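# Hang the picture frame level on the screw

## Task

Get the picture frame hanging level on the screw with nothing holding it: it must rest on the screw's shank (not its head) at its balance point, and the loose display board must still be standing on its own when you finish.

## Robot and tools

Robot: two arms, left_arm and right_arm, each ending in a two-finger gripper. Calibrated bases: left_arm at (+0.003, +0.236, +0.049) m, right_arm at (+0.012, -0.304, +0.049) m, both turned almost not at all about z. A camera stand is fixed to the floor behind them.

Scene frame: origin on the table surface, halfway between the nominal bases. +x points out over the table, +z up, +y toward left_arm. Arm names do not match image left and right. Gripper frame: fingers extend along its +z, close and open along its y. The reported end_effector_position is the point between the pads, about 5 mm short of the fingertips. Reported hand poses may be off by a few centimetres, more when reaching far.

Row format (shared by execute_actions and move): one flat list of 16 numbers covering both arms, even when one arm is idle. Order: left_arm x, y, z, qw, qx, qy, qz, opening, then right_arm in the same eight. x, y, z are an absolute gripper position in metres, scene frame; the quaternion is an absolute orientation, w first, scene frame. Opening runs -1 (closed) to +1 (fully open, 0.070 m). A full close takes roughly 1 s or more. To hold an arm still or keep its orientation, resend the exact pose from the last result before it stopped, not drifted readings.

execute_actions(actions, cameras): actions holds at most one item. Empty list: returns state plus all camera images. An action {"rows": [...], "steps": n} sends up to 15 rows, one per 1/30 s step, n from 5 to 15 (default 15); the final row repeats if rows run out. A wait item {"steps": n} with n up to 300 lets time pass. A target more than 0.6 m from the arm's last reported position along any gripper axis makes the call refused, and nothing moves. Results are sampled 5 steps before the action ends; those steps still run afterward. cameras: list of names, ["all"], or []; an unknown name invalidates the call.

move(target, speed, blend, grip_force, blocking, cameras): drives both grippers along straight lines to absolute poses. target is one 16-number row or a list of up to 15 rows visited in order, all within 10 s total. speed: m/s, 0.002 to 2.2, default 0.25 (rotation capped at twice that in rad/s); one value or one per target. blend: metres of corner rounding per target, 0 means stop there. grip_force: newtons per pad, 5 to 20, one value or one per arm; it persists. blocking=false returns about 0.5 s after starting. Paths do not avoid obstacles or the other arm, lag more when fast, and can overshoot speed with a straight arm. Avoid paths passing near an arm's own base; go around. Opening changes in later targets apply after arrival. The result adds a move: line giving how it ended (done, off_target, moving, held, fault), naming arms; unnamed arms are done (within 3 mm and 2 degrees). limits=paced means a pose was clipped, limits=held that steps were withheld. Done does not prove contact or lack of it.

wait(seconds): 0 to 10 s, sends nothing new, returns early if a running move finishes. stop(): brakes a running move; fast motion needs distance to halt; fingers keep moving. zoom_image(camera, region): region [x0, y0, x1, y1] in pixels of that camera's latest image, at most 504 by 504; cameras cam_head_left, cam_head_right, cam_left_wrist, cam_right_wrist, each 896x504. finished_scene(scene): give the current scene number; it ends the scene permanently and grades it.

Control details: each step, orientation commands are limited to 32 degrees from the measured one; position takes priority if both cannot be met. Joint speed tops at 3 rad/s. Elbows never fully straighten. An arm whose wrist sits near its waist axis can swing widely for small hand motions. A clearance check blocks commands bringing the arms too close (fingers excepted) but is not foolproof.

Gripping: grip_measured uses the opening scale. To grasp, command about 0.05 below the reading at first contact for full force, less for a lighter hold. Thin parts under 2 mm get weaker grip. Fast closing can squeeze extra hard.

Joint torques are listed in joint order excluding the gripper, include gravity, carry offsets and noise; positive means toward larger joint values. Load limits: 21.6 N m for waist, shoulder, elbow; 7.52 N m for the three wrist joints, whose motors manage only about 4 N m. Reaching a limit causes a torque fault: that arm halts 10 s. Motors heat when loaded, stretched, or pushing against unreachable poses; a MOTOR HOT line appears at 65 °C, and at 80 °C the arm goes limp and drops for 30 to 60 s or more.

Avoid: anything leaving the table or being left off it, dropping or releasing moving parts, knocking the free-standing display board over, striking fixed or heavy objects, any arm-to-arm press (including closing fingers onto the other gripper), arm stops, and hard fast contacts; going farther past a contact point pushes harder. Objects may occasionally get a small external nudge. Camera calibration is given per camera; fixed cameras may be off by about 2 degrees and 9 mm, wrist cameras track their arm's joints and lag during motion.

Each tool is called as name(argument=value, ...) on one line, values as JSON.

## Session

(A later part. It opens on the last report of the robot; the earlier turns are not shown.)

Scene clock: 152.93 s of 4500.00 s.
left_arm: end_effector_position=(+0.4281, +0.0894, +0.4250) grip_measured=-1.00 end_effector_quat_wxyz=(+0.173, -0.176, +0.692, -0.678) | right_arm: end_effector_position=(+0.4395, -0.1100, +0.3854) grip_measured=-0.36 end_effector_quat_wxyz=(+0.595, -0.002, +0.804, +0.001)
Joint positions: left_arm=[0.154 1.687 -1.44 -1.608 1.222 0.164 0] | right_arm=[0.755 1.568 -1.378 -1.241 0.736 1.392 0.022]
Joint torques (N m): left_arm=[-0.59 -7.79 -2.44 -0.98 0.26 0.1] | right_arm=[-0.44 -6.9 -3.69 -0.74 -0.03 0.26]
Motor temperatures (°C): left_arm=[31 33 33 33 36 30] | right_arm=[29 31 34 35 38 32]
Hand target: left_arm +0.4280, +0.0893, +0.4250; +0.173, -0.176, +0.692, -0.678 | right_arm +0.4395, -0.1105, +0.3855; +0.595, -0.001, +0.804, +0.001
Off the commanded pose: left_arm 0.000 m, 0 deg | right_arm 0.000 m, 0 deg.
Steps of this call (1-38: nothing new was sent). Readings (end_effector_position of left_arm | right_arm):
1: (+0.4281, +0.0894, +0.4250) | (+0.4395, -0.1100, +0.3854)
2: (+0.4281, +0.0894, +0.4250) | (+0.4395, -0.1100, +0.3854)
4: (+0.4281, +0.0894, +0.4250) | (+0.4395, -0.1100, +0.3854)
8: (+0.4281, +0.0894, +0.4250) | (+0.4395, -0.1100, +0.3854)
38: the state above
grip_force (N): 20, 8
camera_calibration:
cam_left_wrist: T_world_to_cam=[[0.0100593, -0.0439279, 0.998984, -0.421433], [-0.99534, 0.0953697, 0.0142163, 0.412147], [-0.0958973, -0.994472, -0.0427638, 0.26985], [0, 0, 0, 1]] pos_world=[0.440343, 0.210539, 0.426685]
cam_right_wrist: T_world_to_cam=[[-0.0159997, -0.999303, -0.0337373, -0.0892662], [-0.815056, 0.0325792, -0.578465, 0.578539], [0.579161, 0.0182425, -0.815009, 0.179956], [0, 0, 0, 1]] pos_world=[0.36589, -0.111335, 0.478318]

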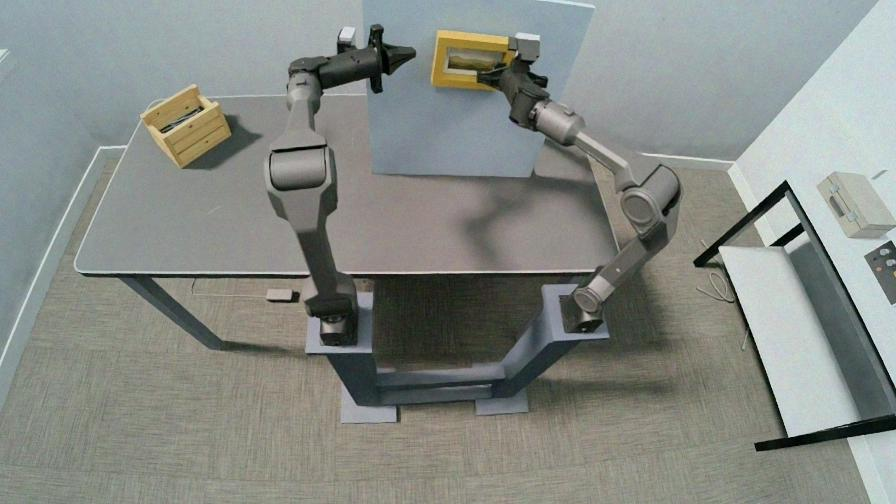

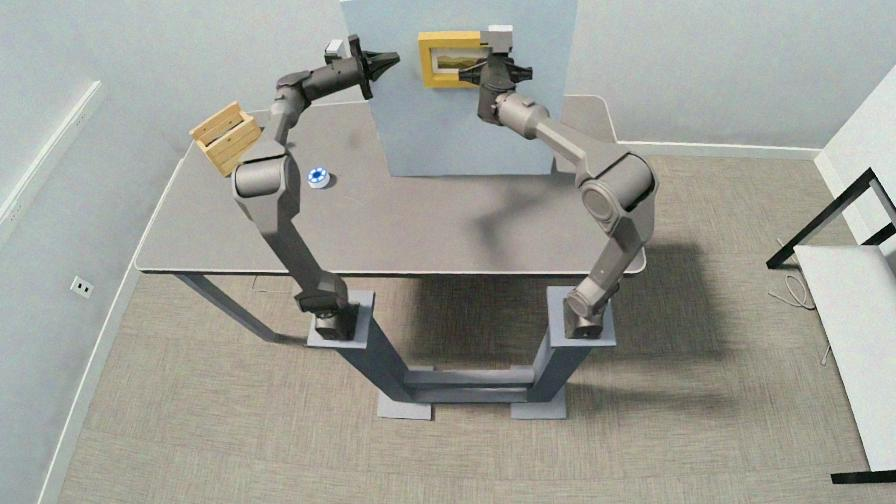

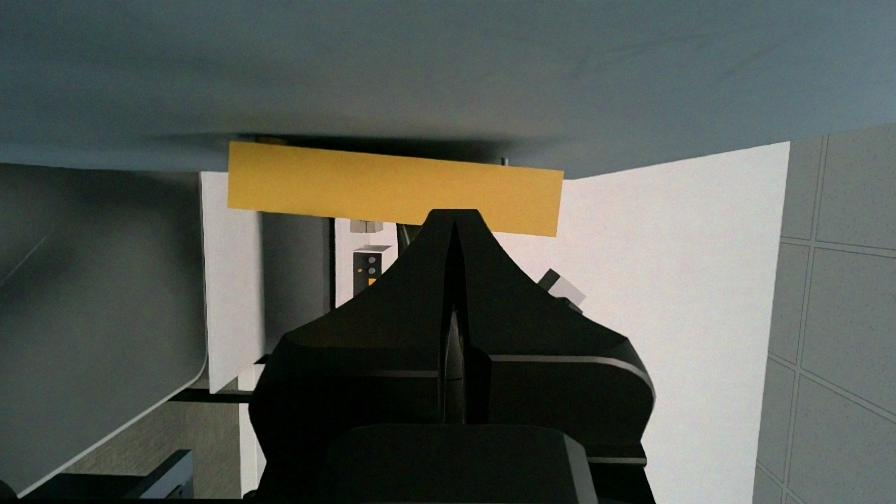

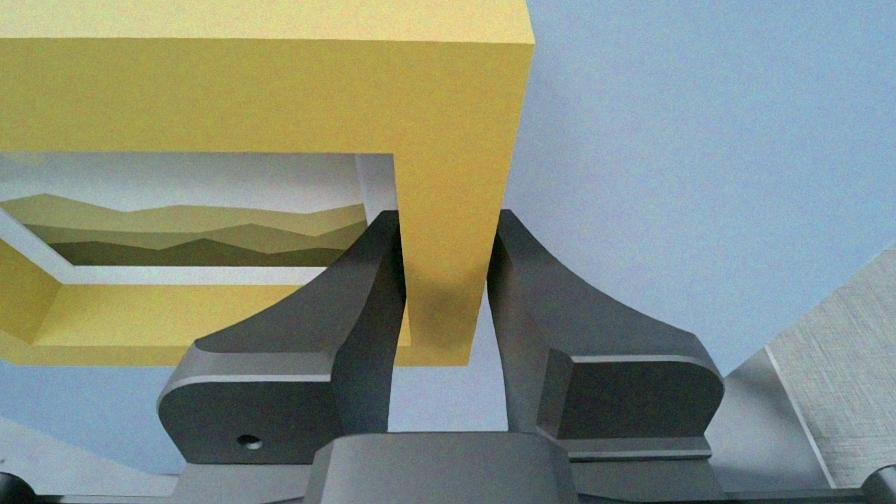

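move(target=[[0.428,0.0893,0.425,0.173,-0.176,0.692,-0.678,-1,0.4395,-0.1105,0.3855,0.595,-0.001,0.804,0.001,-0.7],[0.428,0.0893,0.425,0.173,-0.176,0.692,-0.678,-1,0.4395,-0.1105,0.3905,0.595,-0.001,0.804,0.001,-0.7]], speed=0.03, grip_force=[20, 14], cameras=["cam_left_wrist","cam_right_wrist"])

zoom_image(camera="cam_left_wrist", region=[470, 130, 600, 203])

Scene clock: 154.63 s of 4500.00 s.
left_arm: end_effector_position=(+0.4281, +0.0894, +0.4250) grip_measured=-1.00 end_effector_quat_wxyz=(+0.173, -0.176, +0.692, -0.678) | right_arm: end_effector_position=(+0.4394, -0.1105, +0.3900) grip_measured=-0.45 end_effector_quat_wxyz=(+0.594, -0.002, +0.804, +0.000)
Joint positions: left_arm=[0.154 1.687 -1.44 -1.608 1.222 0.164 0] | right_arm=[0.755 1.568 -1.397 -1.221 0.744 1.364 0.019]
Joint torques (N m): left_arm=[-0.44 -7.59 -2.44 -1 0.32 0.13] | right_arm=[1.03 -6.55 -5.64 -1.24 -0.52 0.37]
Hand target: left_arm +0.4280, +0.0893, +0.4250; +0.173, -0.176, +0.692, -0.678 | right_arm +0.4395, -0.1105, +0.3905; +0.595, -0.001, +0.804, +0.001
Off the commanded pose: left_arm 0.000 m, 0 deg | right_arm 0.001 m, 0 deg.
Kept back: nothing.
grip_force (N): 20, 14
move: done
camera_calibration:
cam_left_wrist: T_world_to_cam=[[0.0100593, -0.0439279, 0.998984, -0.421433], [-0.99534, 0.0953697, 0.0142163, 0.412147], [-0.0958973, -0.994472, -0.0427638, 0.26985], [0, 0, 0, 1]] pos_world=[0.440343, 0.210539, 0.426685]
cam_right_wrist: T_world_to_cam=[[-0.0178428, -0.999301, -0.0328488, -0.0890703], [-0.815532, 0.0335529, -0.577739, 0.581135], [0.578437, 0.0164808, -0.81556, 0.184044], [0, 0, 0, 1]] pos_world=[0.365887, -0.11154, 0.482917]
Images, in order (width x height): cam_left_wrist 896x504, cam_right_wrist 896x504.

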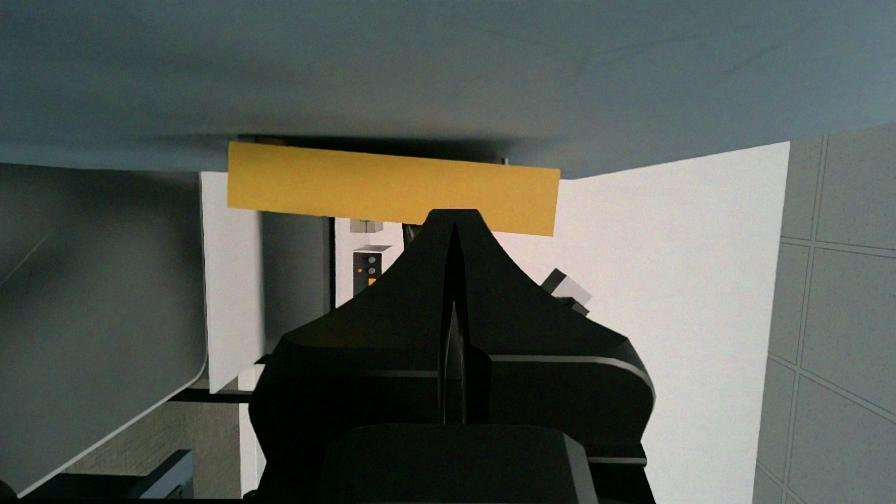

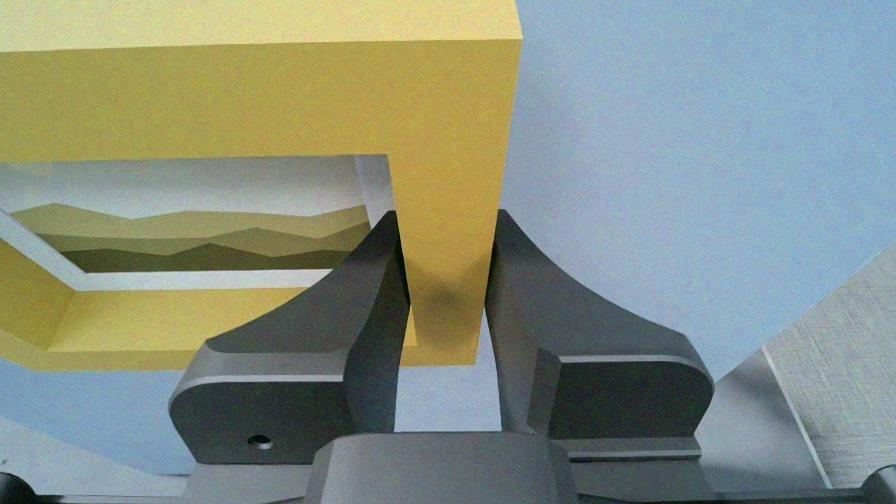

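Scaled by 3.877 from the camera's 896x504 image, which has a finer 1280x720 frame.

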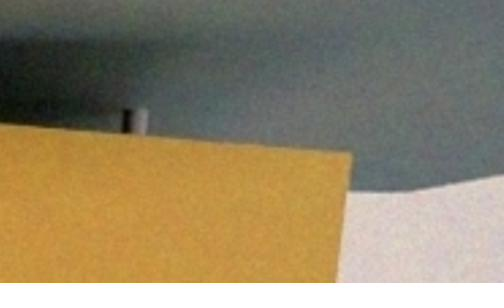

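move(target=[[0.428,0.0893,0.425,0.173,-0.176,0.692,-0.678,-1,0.4395,-0.109,0.3905,0.595,-0.001,0.804,0.001,-0.7],[0.428,0.0893,0.425,0.173,-0.176,0.692,-0.678,-1,0.4395,-0.109,0.3895,0.595,-0.001,0.804,0.001,-0.7]], speed=0.03, cameras=["cam_left_wrist","cam_right_wrist"])

zoom_image(camera="cam_left_wrist", region=[470, 130, 600, 203])

move(target=[[0.428,0.0893,0.425,0.173,-0.176,0.692,-0.678,-1,0.4395,-0.109,0.3885,0.595,-0.001,0.804,0.001,-0.7]], speed=0.03, cameras=["cam_left_wrist","cam_right_wrist"])

zoom_image(camera="cam_left_wrist", region=[470, 130, 600, 203])

Scene clock: 156.30 s of 4500.00 s.
left_arm: end_effector_position=(+0.4281, +0.0894, +0.4250) grip_measured=-1.00 end_effector_quat_wxyz=(+0.173, -0.176, +0.692, -0.678) | right_arm: end_effector_position=(+0.4397, -0.1094, +0.3907) grip_measured=-0.45 end_effector_quat_wxyz=(+0.596, +0.000, +0.803, +0.001)
Joint positions: left_arm=[0.154 1.687 -1.44 -1.608 1.222 0.164 0] | right_arm=[0.758 1.571 -1.4 -1.226 0.748 1.373 0.019]
Joint torques (N m): left_arm=[-0.51 -7.73 -2.34 -1 0.28 0.12] | right_arm=[0.27 -5.57 -4.04 -1.07 -0.39 0.2]
Hand target: left_arm +0.4280, +0.0893, +0.4250; +0.173, -0.176, +0.692, -0.678 | right_arm +0.4395, -0.1090, +0.3895; +0.595, -0.001, +0.804, +0.001
Off the commanded pose: left_arm 0.000 m, 0 deg | right_arm 0.001 m, 0 deg.
Kept back: nothing.
grip_force (N): 20, 14
move: done
camera_calibration:
cam_left_wrist: T_world_to_cam=[[0.0100593, -0.0439279, 0.998984, -0.421433], [-0.99534, 0.0953697, 0.0142163, 0.412147], [-0.0958973, -0.994472, -0.0427638, 0.26985], [0, 0, 0, 1]] pos_world=[0.440343, 0.210539, 0.426685]
cam_right_wrist: T_world_to_cam=[[-0.0195374, -0.999144, -0.0364528, -0.0858714], [-0.813662, 0.0370768, -0.580155, 0.582141], [0.58101, 0.0183256, -0.81369, 0.182771], [0, 0, 0, 1]] pos_world=[0.365796, -0.110731, 0.483321]
Images, in order (width x height): cam_left_wrist 896x504, cam_right_wrist 896x504.

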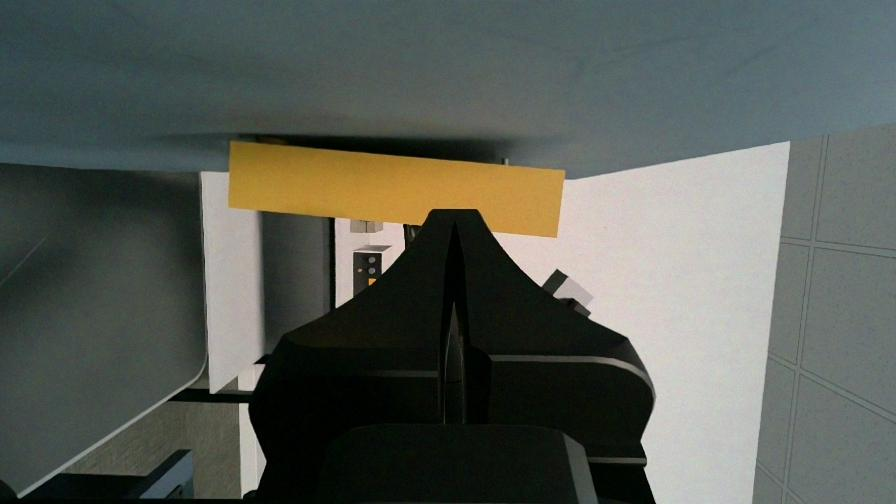

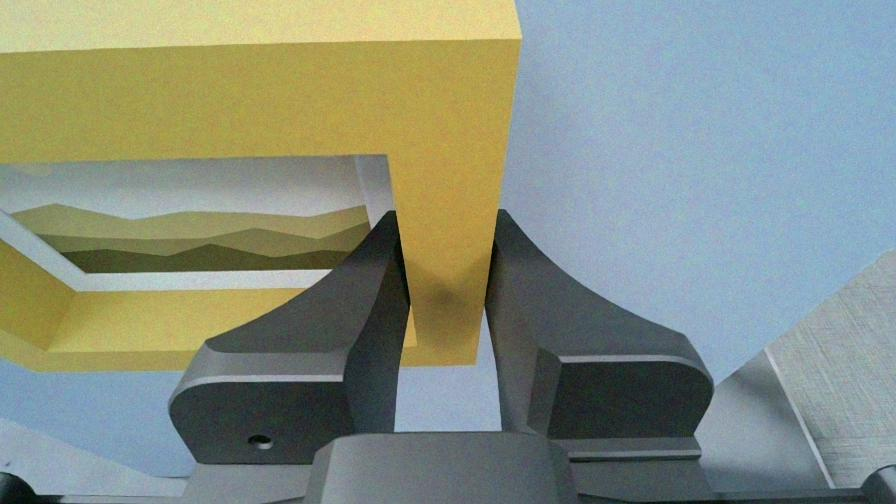

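Scaled by 3.877 from the camera's 896x504 image, which has a finer 1280x720 frame.

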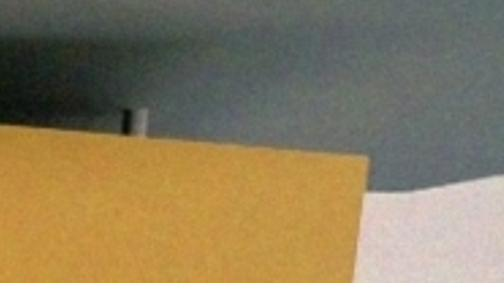

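Scene clock: 157.00 s of 4500.00 s.
left_arm: end_effector_position=(+0.4281, +0.0894, +0.4250) grip_measured=-1.00 end_effector_quat_wxyz=(+0.173, -0.176, +0.692, -0.678) | right_arm: end_effector_position=(+0.4396, -0.1094, +0.3890) grip_measured=-0.44 end_effector_quat_wxyz=(+0.595, +0.000, +0.804, +0.001)
Joint positions: left_arm=[0.154 1.687 -1.44 -1.608 1.222 0.164 0] | right_arm=[0.758 1.571 -1.394 -1.23 0.746 1.378 0.019]
Joint torques (N m): left_arm=[-0.58 -7.6 -2.45 -1.02 0.33 0.12] | right_arm=[0.42 -4.59 -2.85 -0.63 -0.33 -0.29]
Hand target: left_arm +0.4280, +0.0893, +0.4250; +0.173, -0.176, +0.692, -0.678 | right_arm +0.4395, -0.1090, +0.3885; +0.595, -0.001, +0.804, +0.001
Off the commanded pose: left_arm 0.000 m, 0 deg | right_arm 0.001 m, 0 deg.
Kept back: nothing.
grip_force (N): 20, 14
move: done
camera_calibration:
cam_left_wrist: T_world_to_cam=[[0.0100593, -0.0439279, 0.998984, -0.421433], [-0.99534, 0.0953697, 0.0142163, 0.412147], [-0.0958973, -0.994472, -0.0427638, 0.26985], [0, 0, 0, 1]] pos_world=[0.440343, 0.210539, 0.426685]
cam_right_wrist: T_world_to_cam=[[-0.0189837, -0.999204, -0.0350809, -0.0867034], [-0.814386, 0.035808, -0.579218, 0.580878], [0.580013, 0.0175737, -0.814418, 0.1821], [0, 0, 0, 1]] pos_world=[0.365793, -0.110635, 0.481719]
Images, in order (width x height): cam_left_wrist 896x504, cam_right_wrist 896x504.

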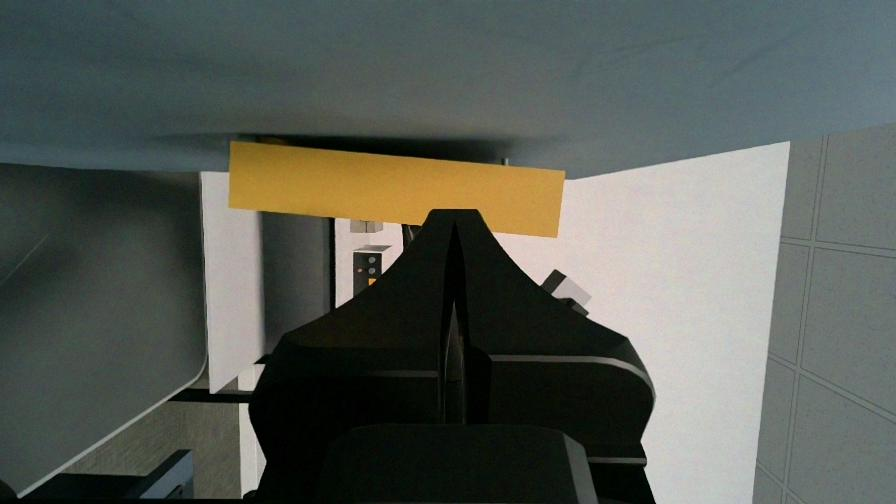

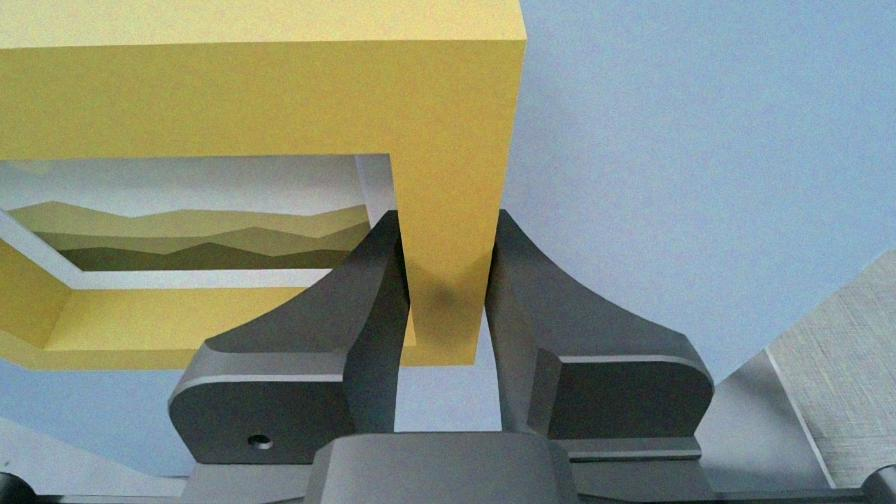

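Scaled by 3.877 from the camera's 896x504 image, which has a finer 1280x720 frame.

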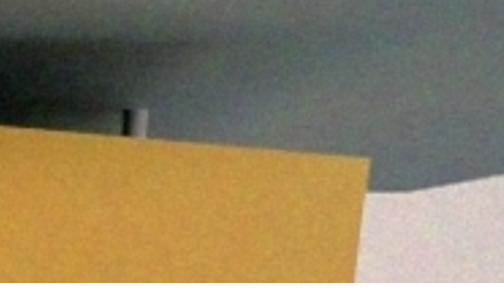

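move(target=[[0.428,0.0893,0.425,0.173,-0.176,0.692,-0.678,-1,0.4395,-0.109,0.3897,0.595,-0.001,0.804,0.001,-0.7]], speed=0.03, cameras=["cam_left_wrist","cam_right_wrist"])

zoom_image(camera="cam_left_wrist", region=[470, 130, 600, 203])

Scene clock: 158.07 s of 4500.00 s.
left_arm: end_effector_position=(+0.4281, +0.0894, +0.4250) grip_measured=-1.00 end_effector_quat_wxyz=(+0.173, -0.176, +0.692, -0.678) | right_arm: end_effector_position=(+0.4394, -0.1095, +0.3892) grip_measured=-0.44 end_effector_quat_wxyz=(+0.594, +0.000, +0.804, +0.001)
Joint positions: left_arm=[0.154 1.687 -1.44 -1.608 1.222 0.164 0] | right_arm=[0.758 1.571 -1.397 -1.224 0.748 1.371 0.019]
Joint torques (N m): left_arm=[-0.61 -7.89 -2.53 -0.98 0.26 0.09] | right_arm=[1.57 -3.91 -4.82 -0.9 -0.71 -0.39]
Hand target: left_arm +0.4280, +0.0893, +0.4250; +0.173, -0.176, +0.692, -0.678 | right_arm +0.4395, -0.1090, +0.3897; +0.595, -0.001, +0.804, +0.001
Off the commanded pose: left_arm 0.000 m, 0 deg | right_arm 0.001 m, 0 deg.
Kept back: nothing.
grip_force (N): 20, 14
move: done
camera_calibration:
cam_left_wrist: T_world_to_cam=[[0.0100593, -0.0439279, 0.998984, -0.421433], [-0.99534, 0.0953697, 0.0142163, 0.412147], [-0.0958973, -0.994472, -0.0427638, 0.26985], [0, 0, 0, 1]] pos_world=[0.440343, 0.210539, 0.426685]
cam_right_wrist: T_world_to_cam=[[-0.0194303, -0.999214, -0.0345631, -0.0867768], [-0.815691, 0.0358332, -0.577376, 0.580777], [0.578161, 0.0169743, -0.815746, 0.183622], [0, 0, 0, 1]] pos_world=[0.365886, -0.110637, 0.482117]
Images, in order (width x height): cam_left_wrist 896x504, cam_right_wrist 896x504.

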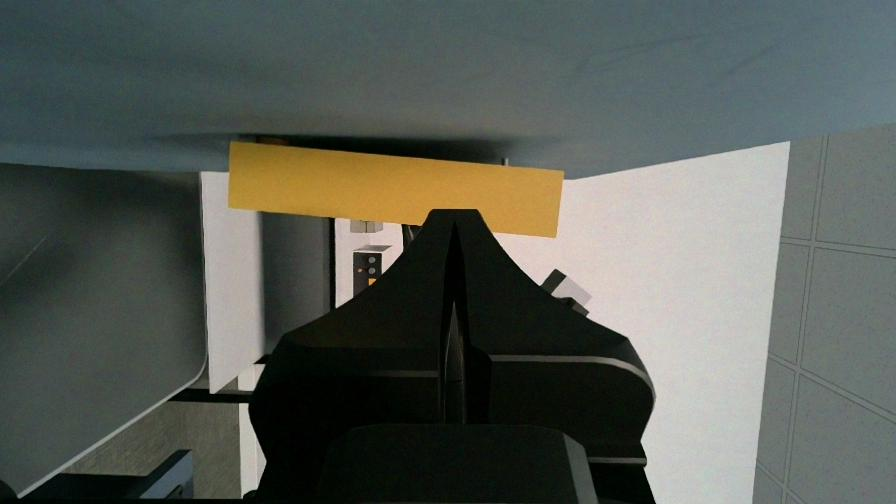

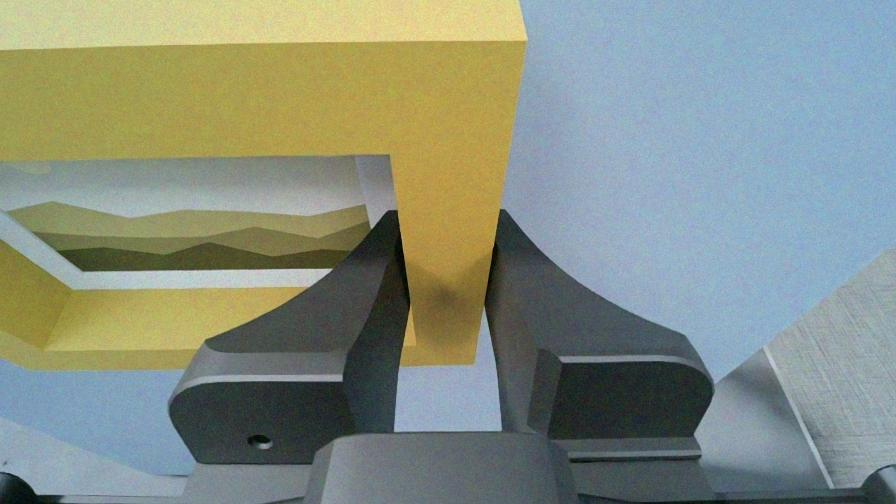

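Scaled by 3.877 from the camera's 896x504 image, which has a finer 1280x720 frame.

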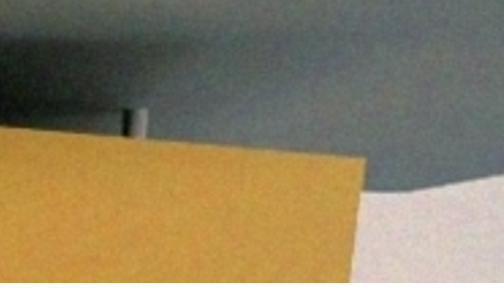

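move(target=[[0.428,0.0893,0.425,0.173,-0.176,0.692,-0.678,-1,0.4395,-0.1092,0.3905,0.595,-0.001,0.804,0.001,-0.7]], speed=0.03, cameras=["cam_left_wrist","cam_right_wrist"])

zoom_image(camera="cam_left_wrist", region=[470, 130, 600, 203])

Scene clock: 159.10 s of 4500.00 s.
left_arm: end_effector_position=(+0.4281, +0.0894, +0.4250) grip_measured=-1.00 end_effector_quat_wxyz=(+0.173, -0.176, +0.692, -0.678) | right_arm: end_effector_position=(+0.4395, -0.1091, +0.3905) grip_measured=-0.45 end_effector_quat_wxyz=(+0.595, -0.001, +0.804, +0.001)
Joint positions: left_arm=[0.154 1.687 -1.44 -1.608 1.222 0.164 0] | right_arm=[0.758 1.571 -1.401 -1.222 0.747 1.366 0.019]
Joint torques (N m): left_arm=[-0.74 -7.75 -2.48 -0.97 0.29 0.13] | right_arm=[1.48 -5.86 -4.87 -0.8 -0.34 -0.12]
Hand target: left_arm +0.4280, +0.0893, +0.4250; +0.173, -0.176, +0.692, -0.678 | right_arm +0.4395, -0.1092, +0.3905; +0.595, -0.001, +0.804, +0.001
Off the commanded pose: left_arm 0.000 m, 0 deg | right_arm 0.000 m, 0 deg.
Kept back: nothing.
grip_force (N): 20, 14
move: done
camera_calibration:
cam_left_wrist: T_world_to_cam=[[0.0100593, -0.0439279, 0.998984, -0.421433], [-0.99534, 0.0953697, 0.0142163, 0.412147], [-0.0958973, -0.994472, -0.0427638, 0.26985], [0, 0, 0, 1]] pos_world=[0.440343, 0.210539, 0.426685]
cam_right_wrist: T_world_to_cam=[[-0.0173208, -0.999267, -0.034143, -0.0874169], [-0.814809, 0.0338978, -0.578738, 0.581505], [0.579471, 0.0177959, -0.814799, 0.183806], [0, 0, 0, 1]] pos_world=[0.365791, -0.110335, 0.483319]
Images, in order (width x height): cam_left_wrist 896x504, cam_right_wrist 896x504.

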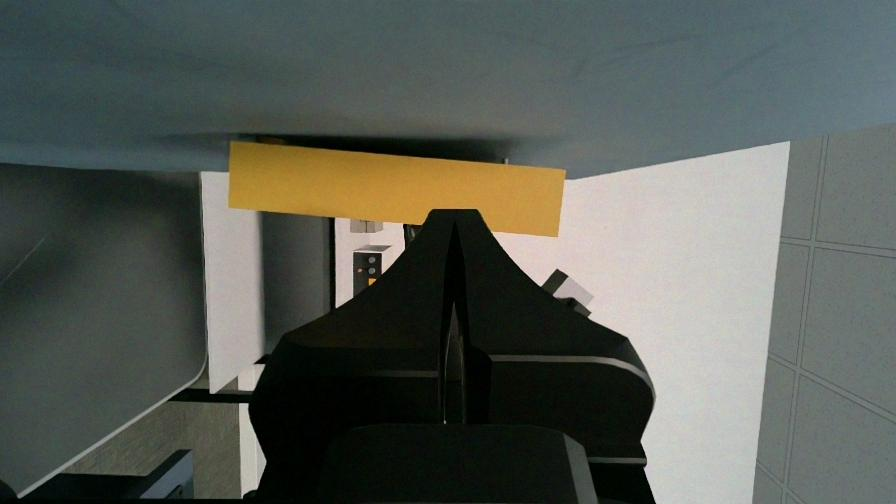

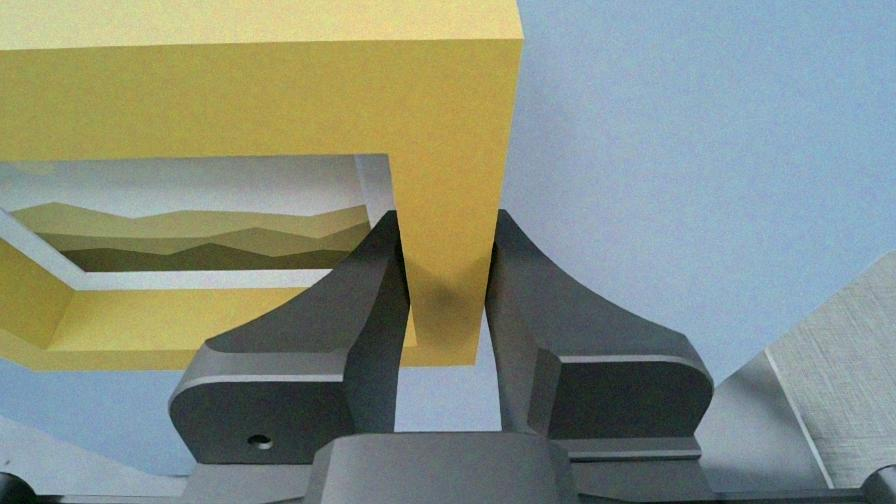

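Scaled by 3.877 from the camera's 896x504 image, which has a finer 1280x720 frame.

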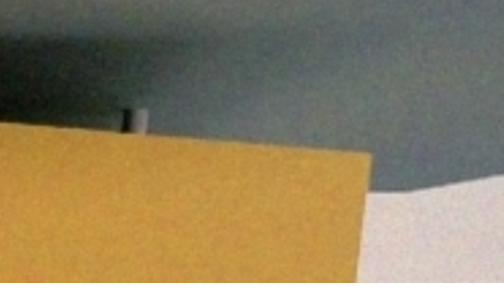

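move(target=[[0.428,0.0893,0.425,0.173,-0.176,0.692,-0.678,-1,0.4395,-0.1092,0.3885,0.595,-0.001,0.804,0.001,-0.7]], speed=0.03, cameras=["cam_left_wrist","cam_right_wrist"])

zoom_image(camera="cam_left_wrist", region=[470, 130, 600, 203])

move(target=[[0.428,0.0893,0.425,0.173,-0.176,0.692,-0.678,-1,0.4395,-0.1092,0.3870,0.595,-0.001,0.804,0.001,-0.7]], speed=0.03, cameras=["cam_left_wrist","cam_right_wrist"])

zoom_image(camera="cam_left_wrist", region=[470, 130, 600, 203])

Scene clock: 160.33 s of 4500.00 s.
left_arm: end_effector_position=(+0.4281, +0.0894, +0.4250) grip_measured=-1.00 end_effector_quat_wxyz=(+0.173, -0.176, +0.692, -0.678) | right_arm: end_effector_position=(+0.4396, -0.1094, +0.3890) grip_measured=-0.44 end_effector_quat_wxyz=(+0.595, -0.001, +0.804, +0.001)
Joint positions: left_arm=[0.154 1.687 -1.44 -1.608 1.222 0.164 0] | right_arm=[0.758 1.571 -1.394 -1.229 0.746 1.377 0.019]
Joint torques (N m): left_arm=[-0.62 -7.74 -2.3 -0.98 0.26 0.11] | right_arm=[0.47 -5.31 -3.17 -0.72 -0.49 -0.12]
Hand target: left_arm +0.4280, +0.0893, +0.4250; +0.173, -0.176, +0.692, -0.678 | right_arm +0.4395, -0.1092, +0.3885; +0.595, -0.001, +0.804, +0.001
Off the commanded pose: left_arm 0.000 m, 0 deg | right_arm 0.001 m, 0 deg.
Kept back: nothing.
grip_force (N): 20, 14
move: done
camera_calibration:
cam_left_wrist: T_world_to_cam=[[0.0100593, -0.0439279, 0.998984, -0.421433], [-0.99534, 0.0953697, 0.0142163, 0.412147], [-0.0958973, -0.994472, -0.0427638, 0.26985], [0, 0, 0, 1]] pos_world=[0.440343, 0.210539, 0.426685]
cam_right_wrist: T_world_to_cam=[[-0.0188518, -0.999223, -0.0345994, -0.0868836], [-0.814389, 0.0354215, -0.579237, 0.580901], [0.580013, 0.0172577, -0.814425, 0.182149], [0, 0, 0, 1]] pos_world=[0.365793, -0.110536, 0.481819]
Images, in order (width x height): cam_left_wrist 896x504, cam_right_wrist 896x504.

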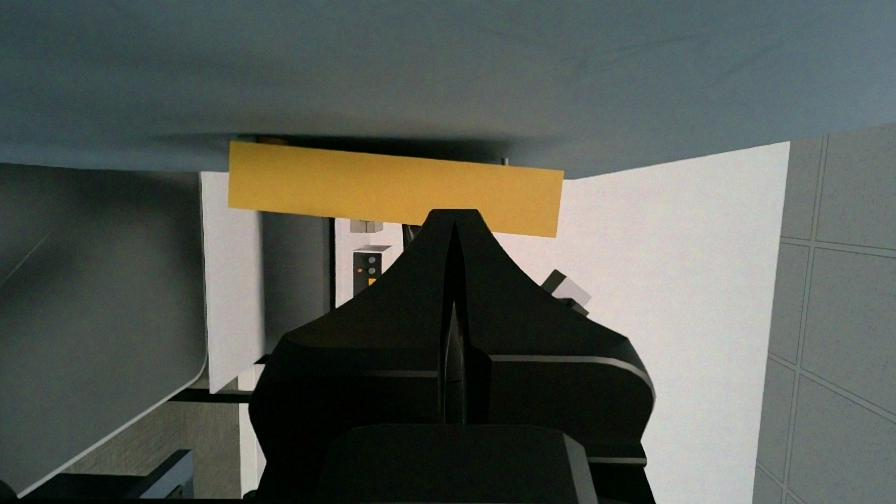

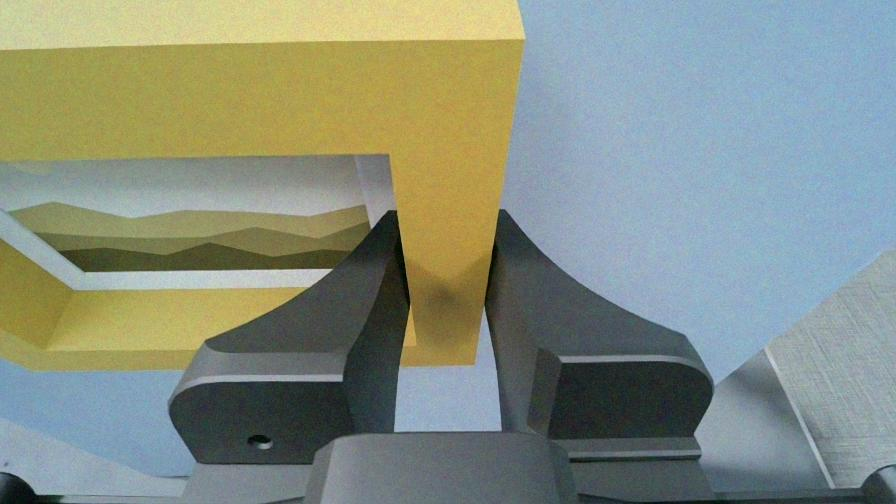

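Scaled by 3.877 from the camera's 896x504 image, which has a finer 1280x720 frame.

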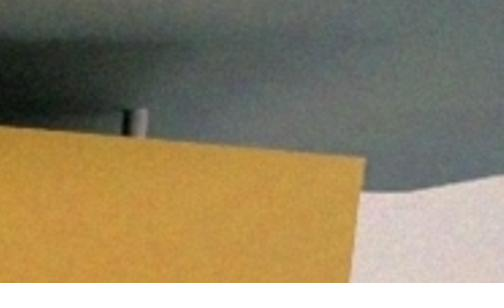

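Scene clock: 161.03 s of 4500.00 s.
left_arm: end_effector_position=(+0.4281, +0.0894, +0.4250) grip_measured=-1.00 end_effector_quat_wxyz=(+0.173, -0.176, +0.692, -0.678) | right_arm: end_effector_position=(+0.4395, -0.1093, +0.3872) grip_measured=-0.44 end_effector_quat_wxyz=(+0.595, -0.001, +0.804, +0.001)
Joint positions: left_arm=[0.154 1.687 -1.44 -1.608 1.222 0.164 0] | right_arm=[0.758 1.571 -1.388 -1.236 0.743 1.386 0.02]
Joint torques (N m): left_arm=[-0.61 -7.75 -2.43 -1 0.3 0.1] | right_arm=[1.24 -3.22 -2.35 -0.46 -0.57 -0.38]
Hand target: left_arm +0.4280, +0.0893, +0.4250; +0.173, -0.176, +0.692, -0.678 | right_arm +0.4395, -0.1092, +0.3870; +0.595, -0.001, +0.804, +0.001
Off the commanded pose: left_arm 0.000 m, 0 deg | right_arm 0.000 m, 0 deg.
Kept back: nothing.
grip_force (N): 20, 14
move: done
camera_calibration:
cam_left_wrist: T_world_to_cam=[[0.0100593, -0.0439279, 0.998984, -0.421433], [-0.99534, 0.0953697, 0.0142163, 0.412147], [-0.0958973, -0.994472, -0.0427638, 0.26985], [0, 0, 0, 1]] pos_world=[0.440343, 0.210539, 0.426685]
cam_right_wrist: T_world_to_cam=[[-0.0182641, -0.999225, -0.0348798, -0.0870248], [-0.814699, 0.0350961, -0.578821, 0.579734], [0.579596, 0.0178449, -0.814708, 0.181037], [0, 0, 0, 1]] pos_world=[0.365791, -0.110534, 0.480019]
Images, in order (width x height): cam_left_wrist 896x504, cam_right_wrist 896x504.

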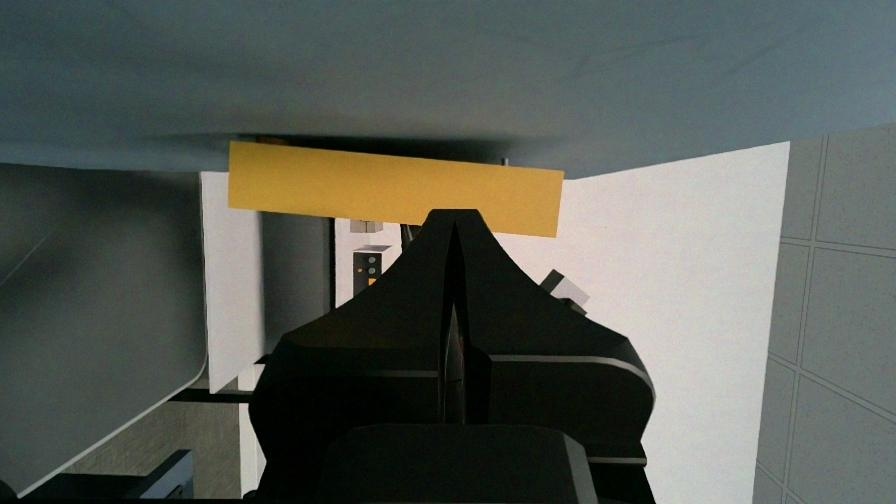

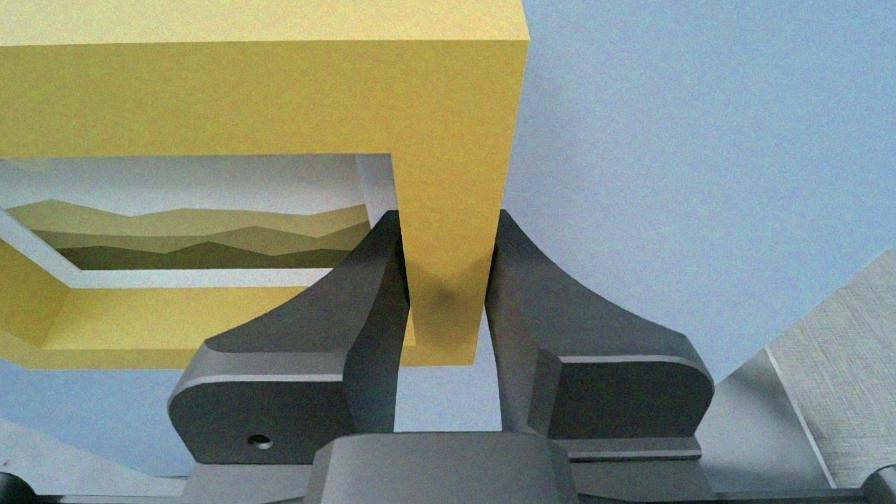

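Scaled by 3.877 from the camera's 896x504 image, which has a finer 1280x720 frame.

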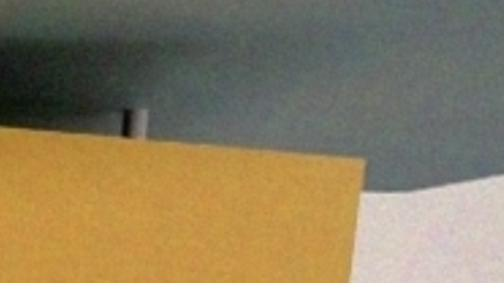

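move(target=[[0.428,0.0893,0.425,0.173,-0.176,0.692,-0.678,-1,0.4383,-0.1092,0.3895,0.595,-0.001,0.804,0.001,-0.7],[0.428,0.0893,0.425,0.173,-0.176,0.692,-0.678,-1,0.4383,-0.1092,0.3875,0.595,-0.001,0.804,0.001,-0.7]], speed=0.03, cameras=["cam_left_wrist","cam_right_wrist"])

zoom_image(camera="cam_left_wrist", region=[470, 130, 600, 203])

Scene clock: 162.47 s of 4500.00 s.
left_arm: end_effector_position=(+0.4281, +0.0894, +0.4250) grip_measured=-1.00 end_effector_quat_wxyz=(+0.173, -0.176, +0.692, -0.678) | right_arm: end_effector_position=(+0.4384, -0.1093, +0.3880) grip_measured=-0.44 end_effector_quat_wxyz=(+0.595, -0.001, +0.804, +0.001)
Joint positions: left_arm=[0.154 1.687 -1.44 -1.608 1.222 0.164 0] | right_arm=[0.761 1.568 -1.387 -1.234 0.747 1.385 0.02]
Joint torques (N m): left_arm=[-0.53 -7.78 -2.57 -1 0.28 0.09] | right_arm=[3.51 -5.87 -3.52 -0.92 -1.05 -0.24]
Hand target: left_arm +0.4280, +0.0893, +0.4250; +0.173, -0.176, +0.692, -0.678 | right_arm +0.4383, -0.1092, +0.3875; +0.595, -0.001, +0.804, +0.001
Off the commanded pose: left_arm 0.000 m, 0 deg | right_arm 0.000 m, 0 deg.
Kept back: nothing.
grip_force (N): 20, 14
move: done
camera_calibration:
cam_left_wrist: T_world_to_cam=[[0.0100593, -0.0439279, 0.998984, -0.421433], [-0.99534, 0.0953697, 0.0142163, 0.412147], [-0.0958973, -0.994472, -0.0427638, 0.26985], [0, 0, 0, 1]] pos_world=[0.440343, 0.210539, 0.426685]
cam_right_wrist: T_world_to_cam=[[-0.0186926, -0.999213, -0.0349719, -0.086719], [-0.814523, 0.0355037, -0.579044, 0.579328], [0.579831, 0.0176616, -0.814546, 0.182058], [0, 0, 0, 1]] pos_world=[0.364692, -0.110435, 0.480719]
Images, in order (width x height): cam_left_wrist 896x504, cam_right_wrist 896x504.

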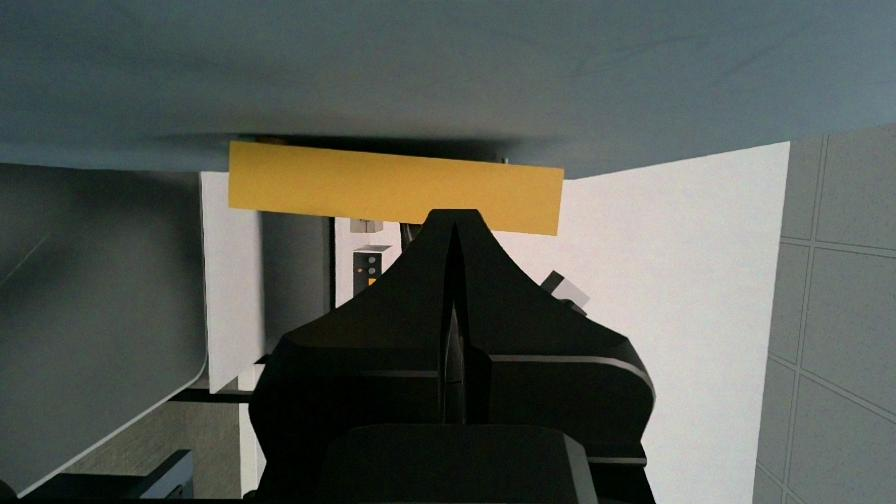

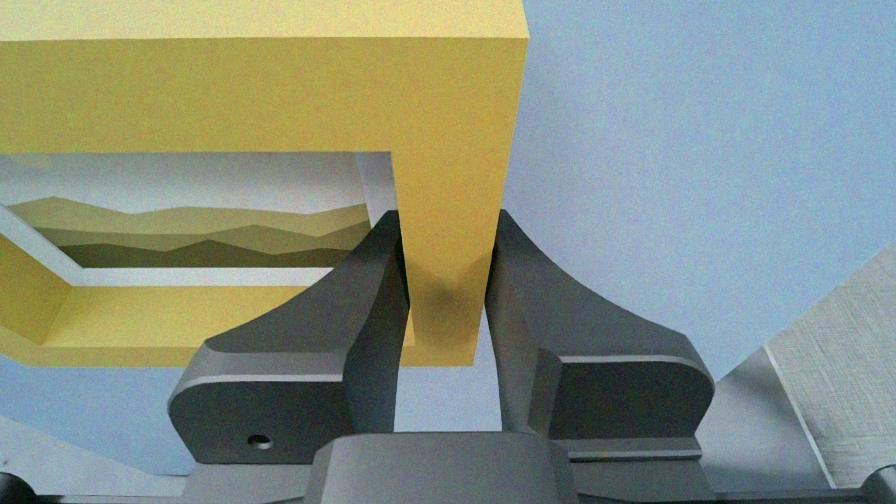

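Scaled by 3.877 from the camera's 896x504 image, which has a finer 1280x720 frame.

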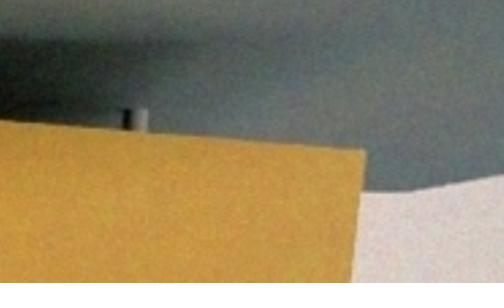

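move(target=[[0.428,0.0893,0.425,0.173,-0.176,0.692,-0.678,-1,0.4383,-0.1092,0.3875,0.595,-0.001,0.804,0.001,-0.35]], speed=0.03, cameras=["cam_left_wrist","cam_right_wrist"])

zoom_image(camera="cam_left_wrist", region=[470, 130, 600, 203])

Scene clock: 163.23 s of 4500.00 s.
left_arm: end_effector_position=(+0.4281, +0.0894, +0.4250) grip_measured=-1.00 end_effector_quat_wxyz=(+0.173, -0.176, +0.692, -0.678) | right_arm: end_effector_position=(+0.4380, -0.1083, +0.3868) grip_measured=-0.35 end_effector_quat_wxyz=(+0.594, -0.002, +0.804, +0.001)
Joint positions: left_arm=[0.154 1.687 -1.44 -1.608 1.222 0.164 0] | right_arm=[0.762 1.568 -1.384 -1.234 0.745 1.385 0.023]
Joint torques (N m): left_arm=[-0.61 -7.74 -2.37 -1.02 0.29 0.08] | right_arm=[-0.5 -5.36 -4.87 -0.92 -0.04 0]
Hand target: left_arm +0.4280, +0.0893, +0.4250; +0.173, -0.176, +0.692, -0.678 | right_arm +0.4383, -0.1092, +0.3875; +0.595, -0.001, +0.804, +0.001
Off the commanded pose: left_arm 0.000 m, 0 deg | right_arm 0.001 m, 0 deg.
Kept back: nothing.
grip_force (N): 20, 14
move: done
camera_calibration:
cam_left_wrist: T_world_to_cam=[[0.0100593, -0.0439279, 0.998984, -0.421433], [-0.99534, 0.0953697, 0.0142163, 0.412147], [-0.0958973, -0.994472, -0.0427638, 0.26985], [0, 0, 0, 1]] pos_world=[0.440343, 0.210539, 0.426685]
cam_right_wrist: T_world_to_cam=[[-0.0152992, -0.999321, -0.0335301, -0.0878991], [-0.815691, 0.0318683, -0.57761, 0.577892], [0.578286, 0.0185132, -0.815624, 0.182521], [0, 0, 0, 1]] pos_world=[0.364487, -0.109635, 0.479717]
Images, in order (width x height): cam_left_wrist 896x504, cam_right_wrist 896x504.

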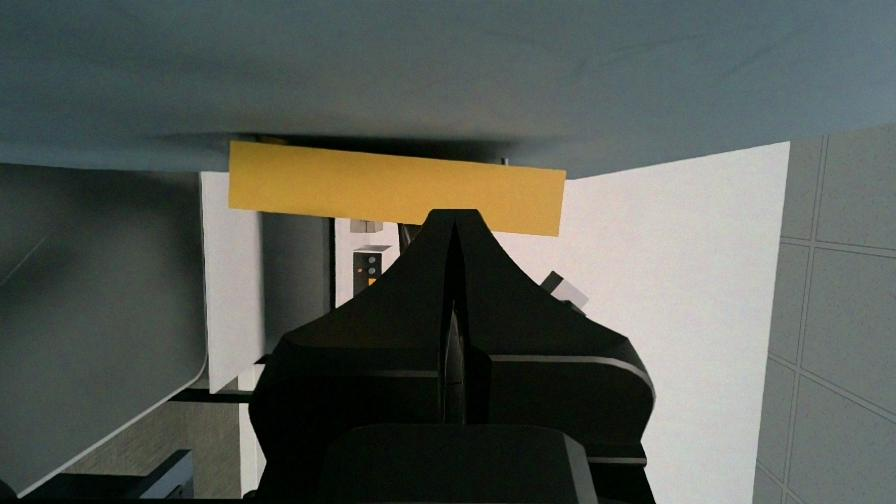

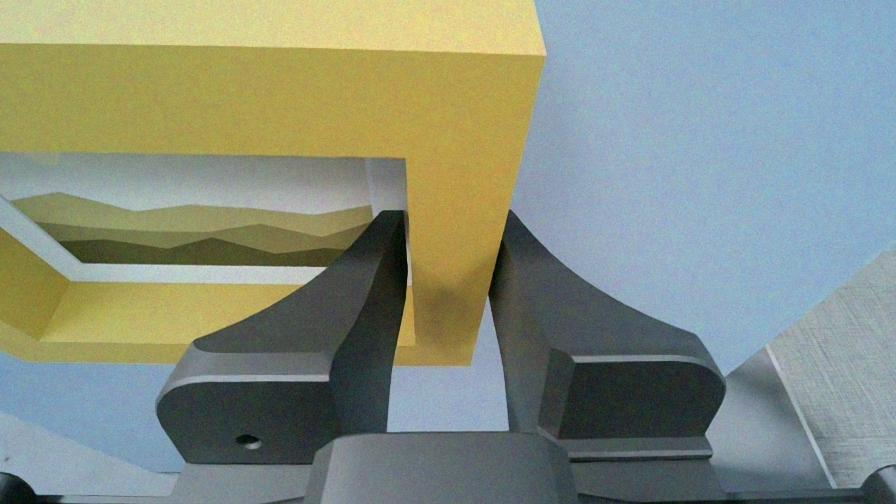

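Scaled by 3.877 from the camera's 896x504 image, which has a finer 1280x720 frame.

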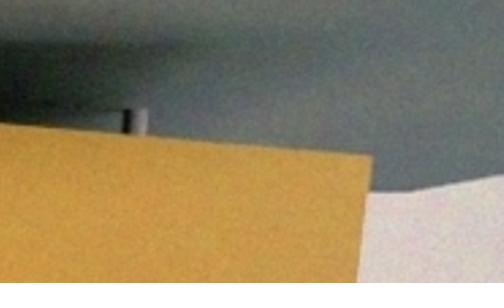

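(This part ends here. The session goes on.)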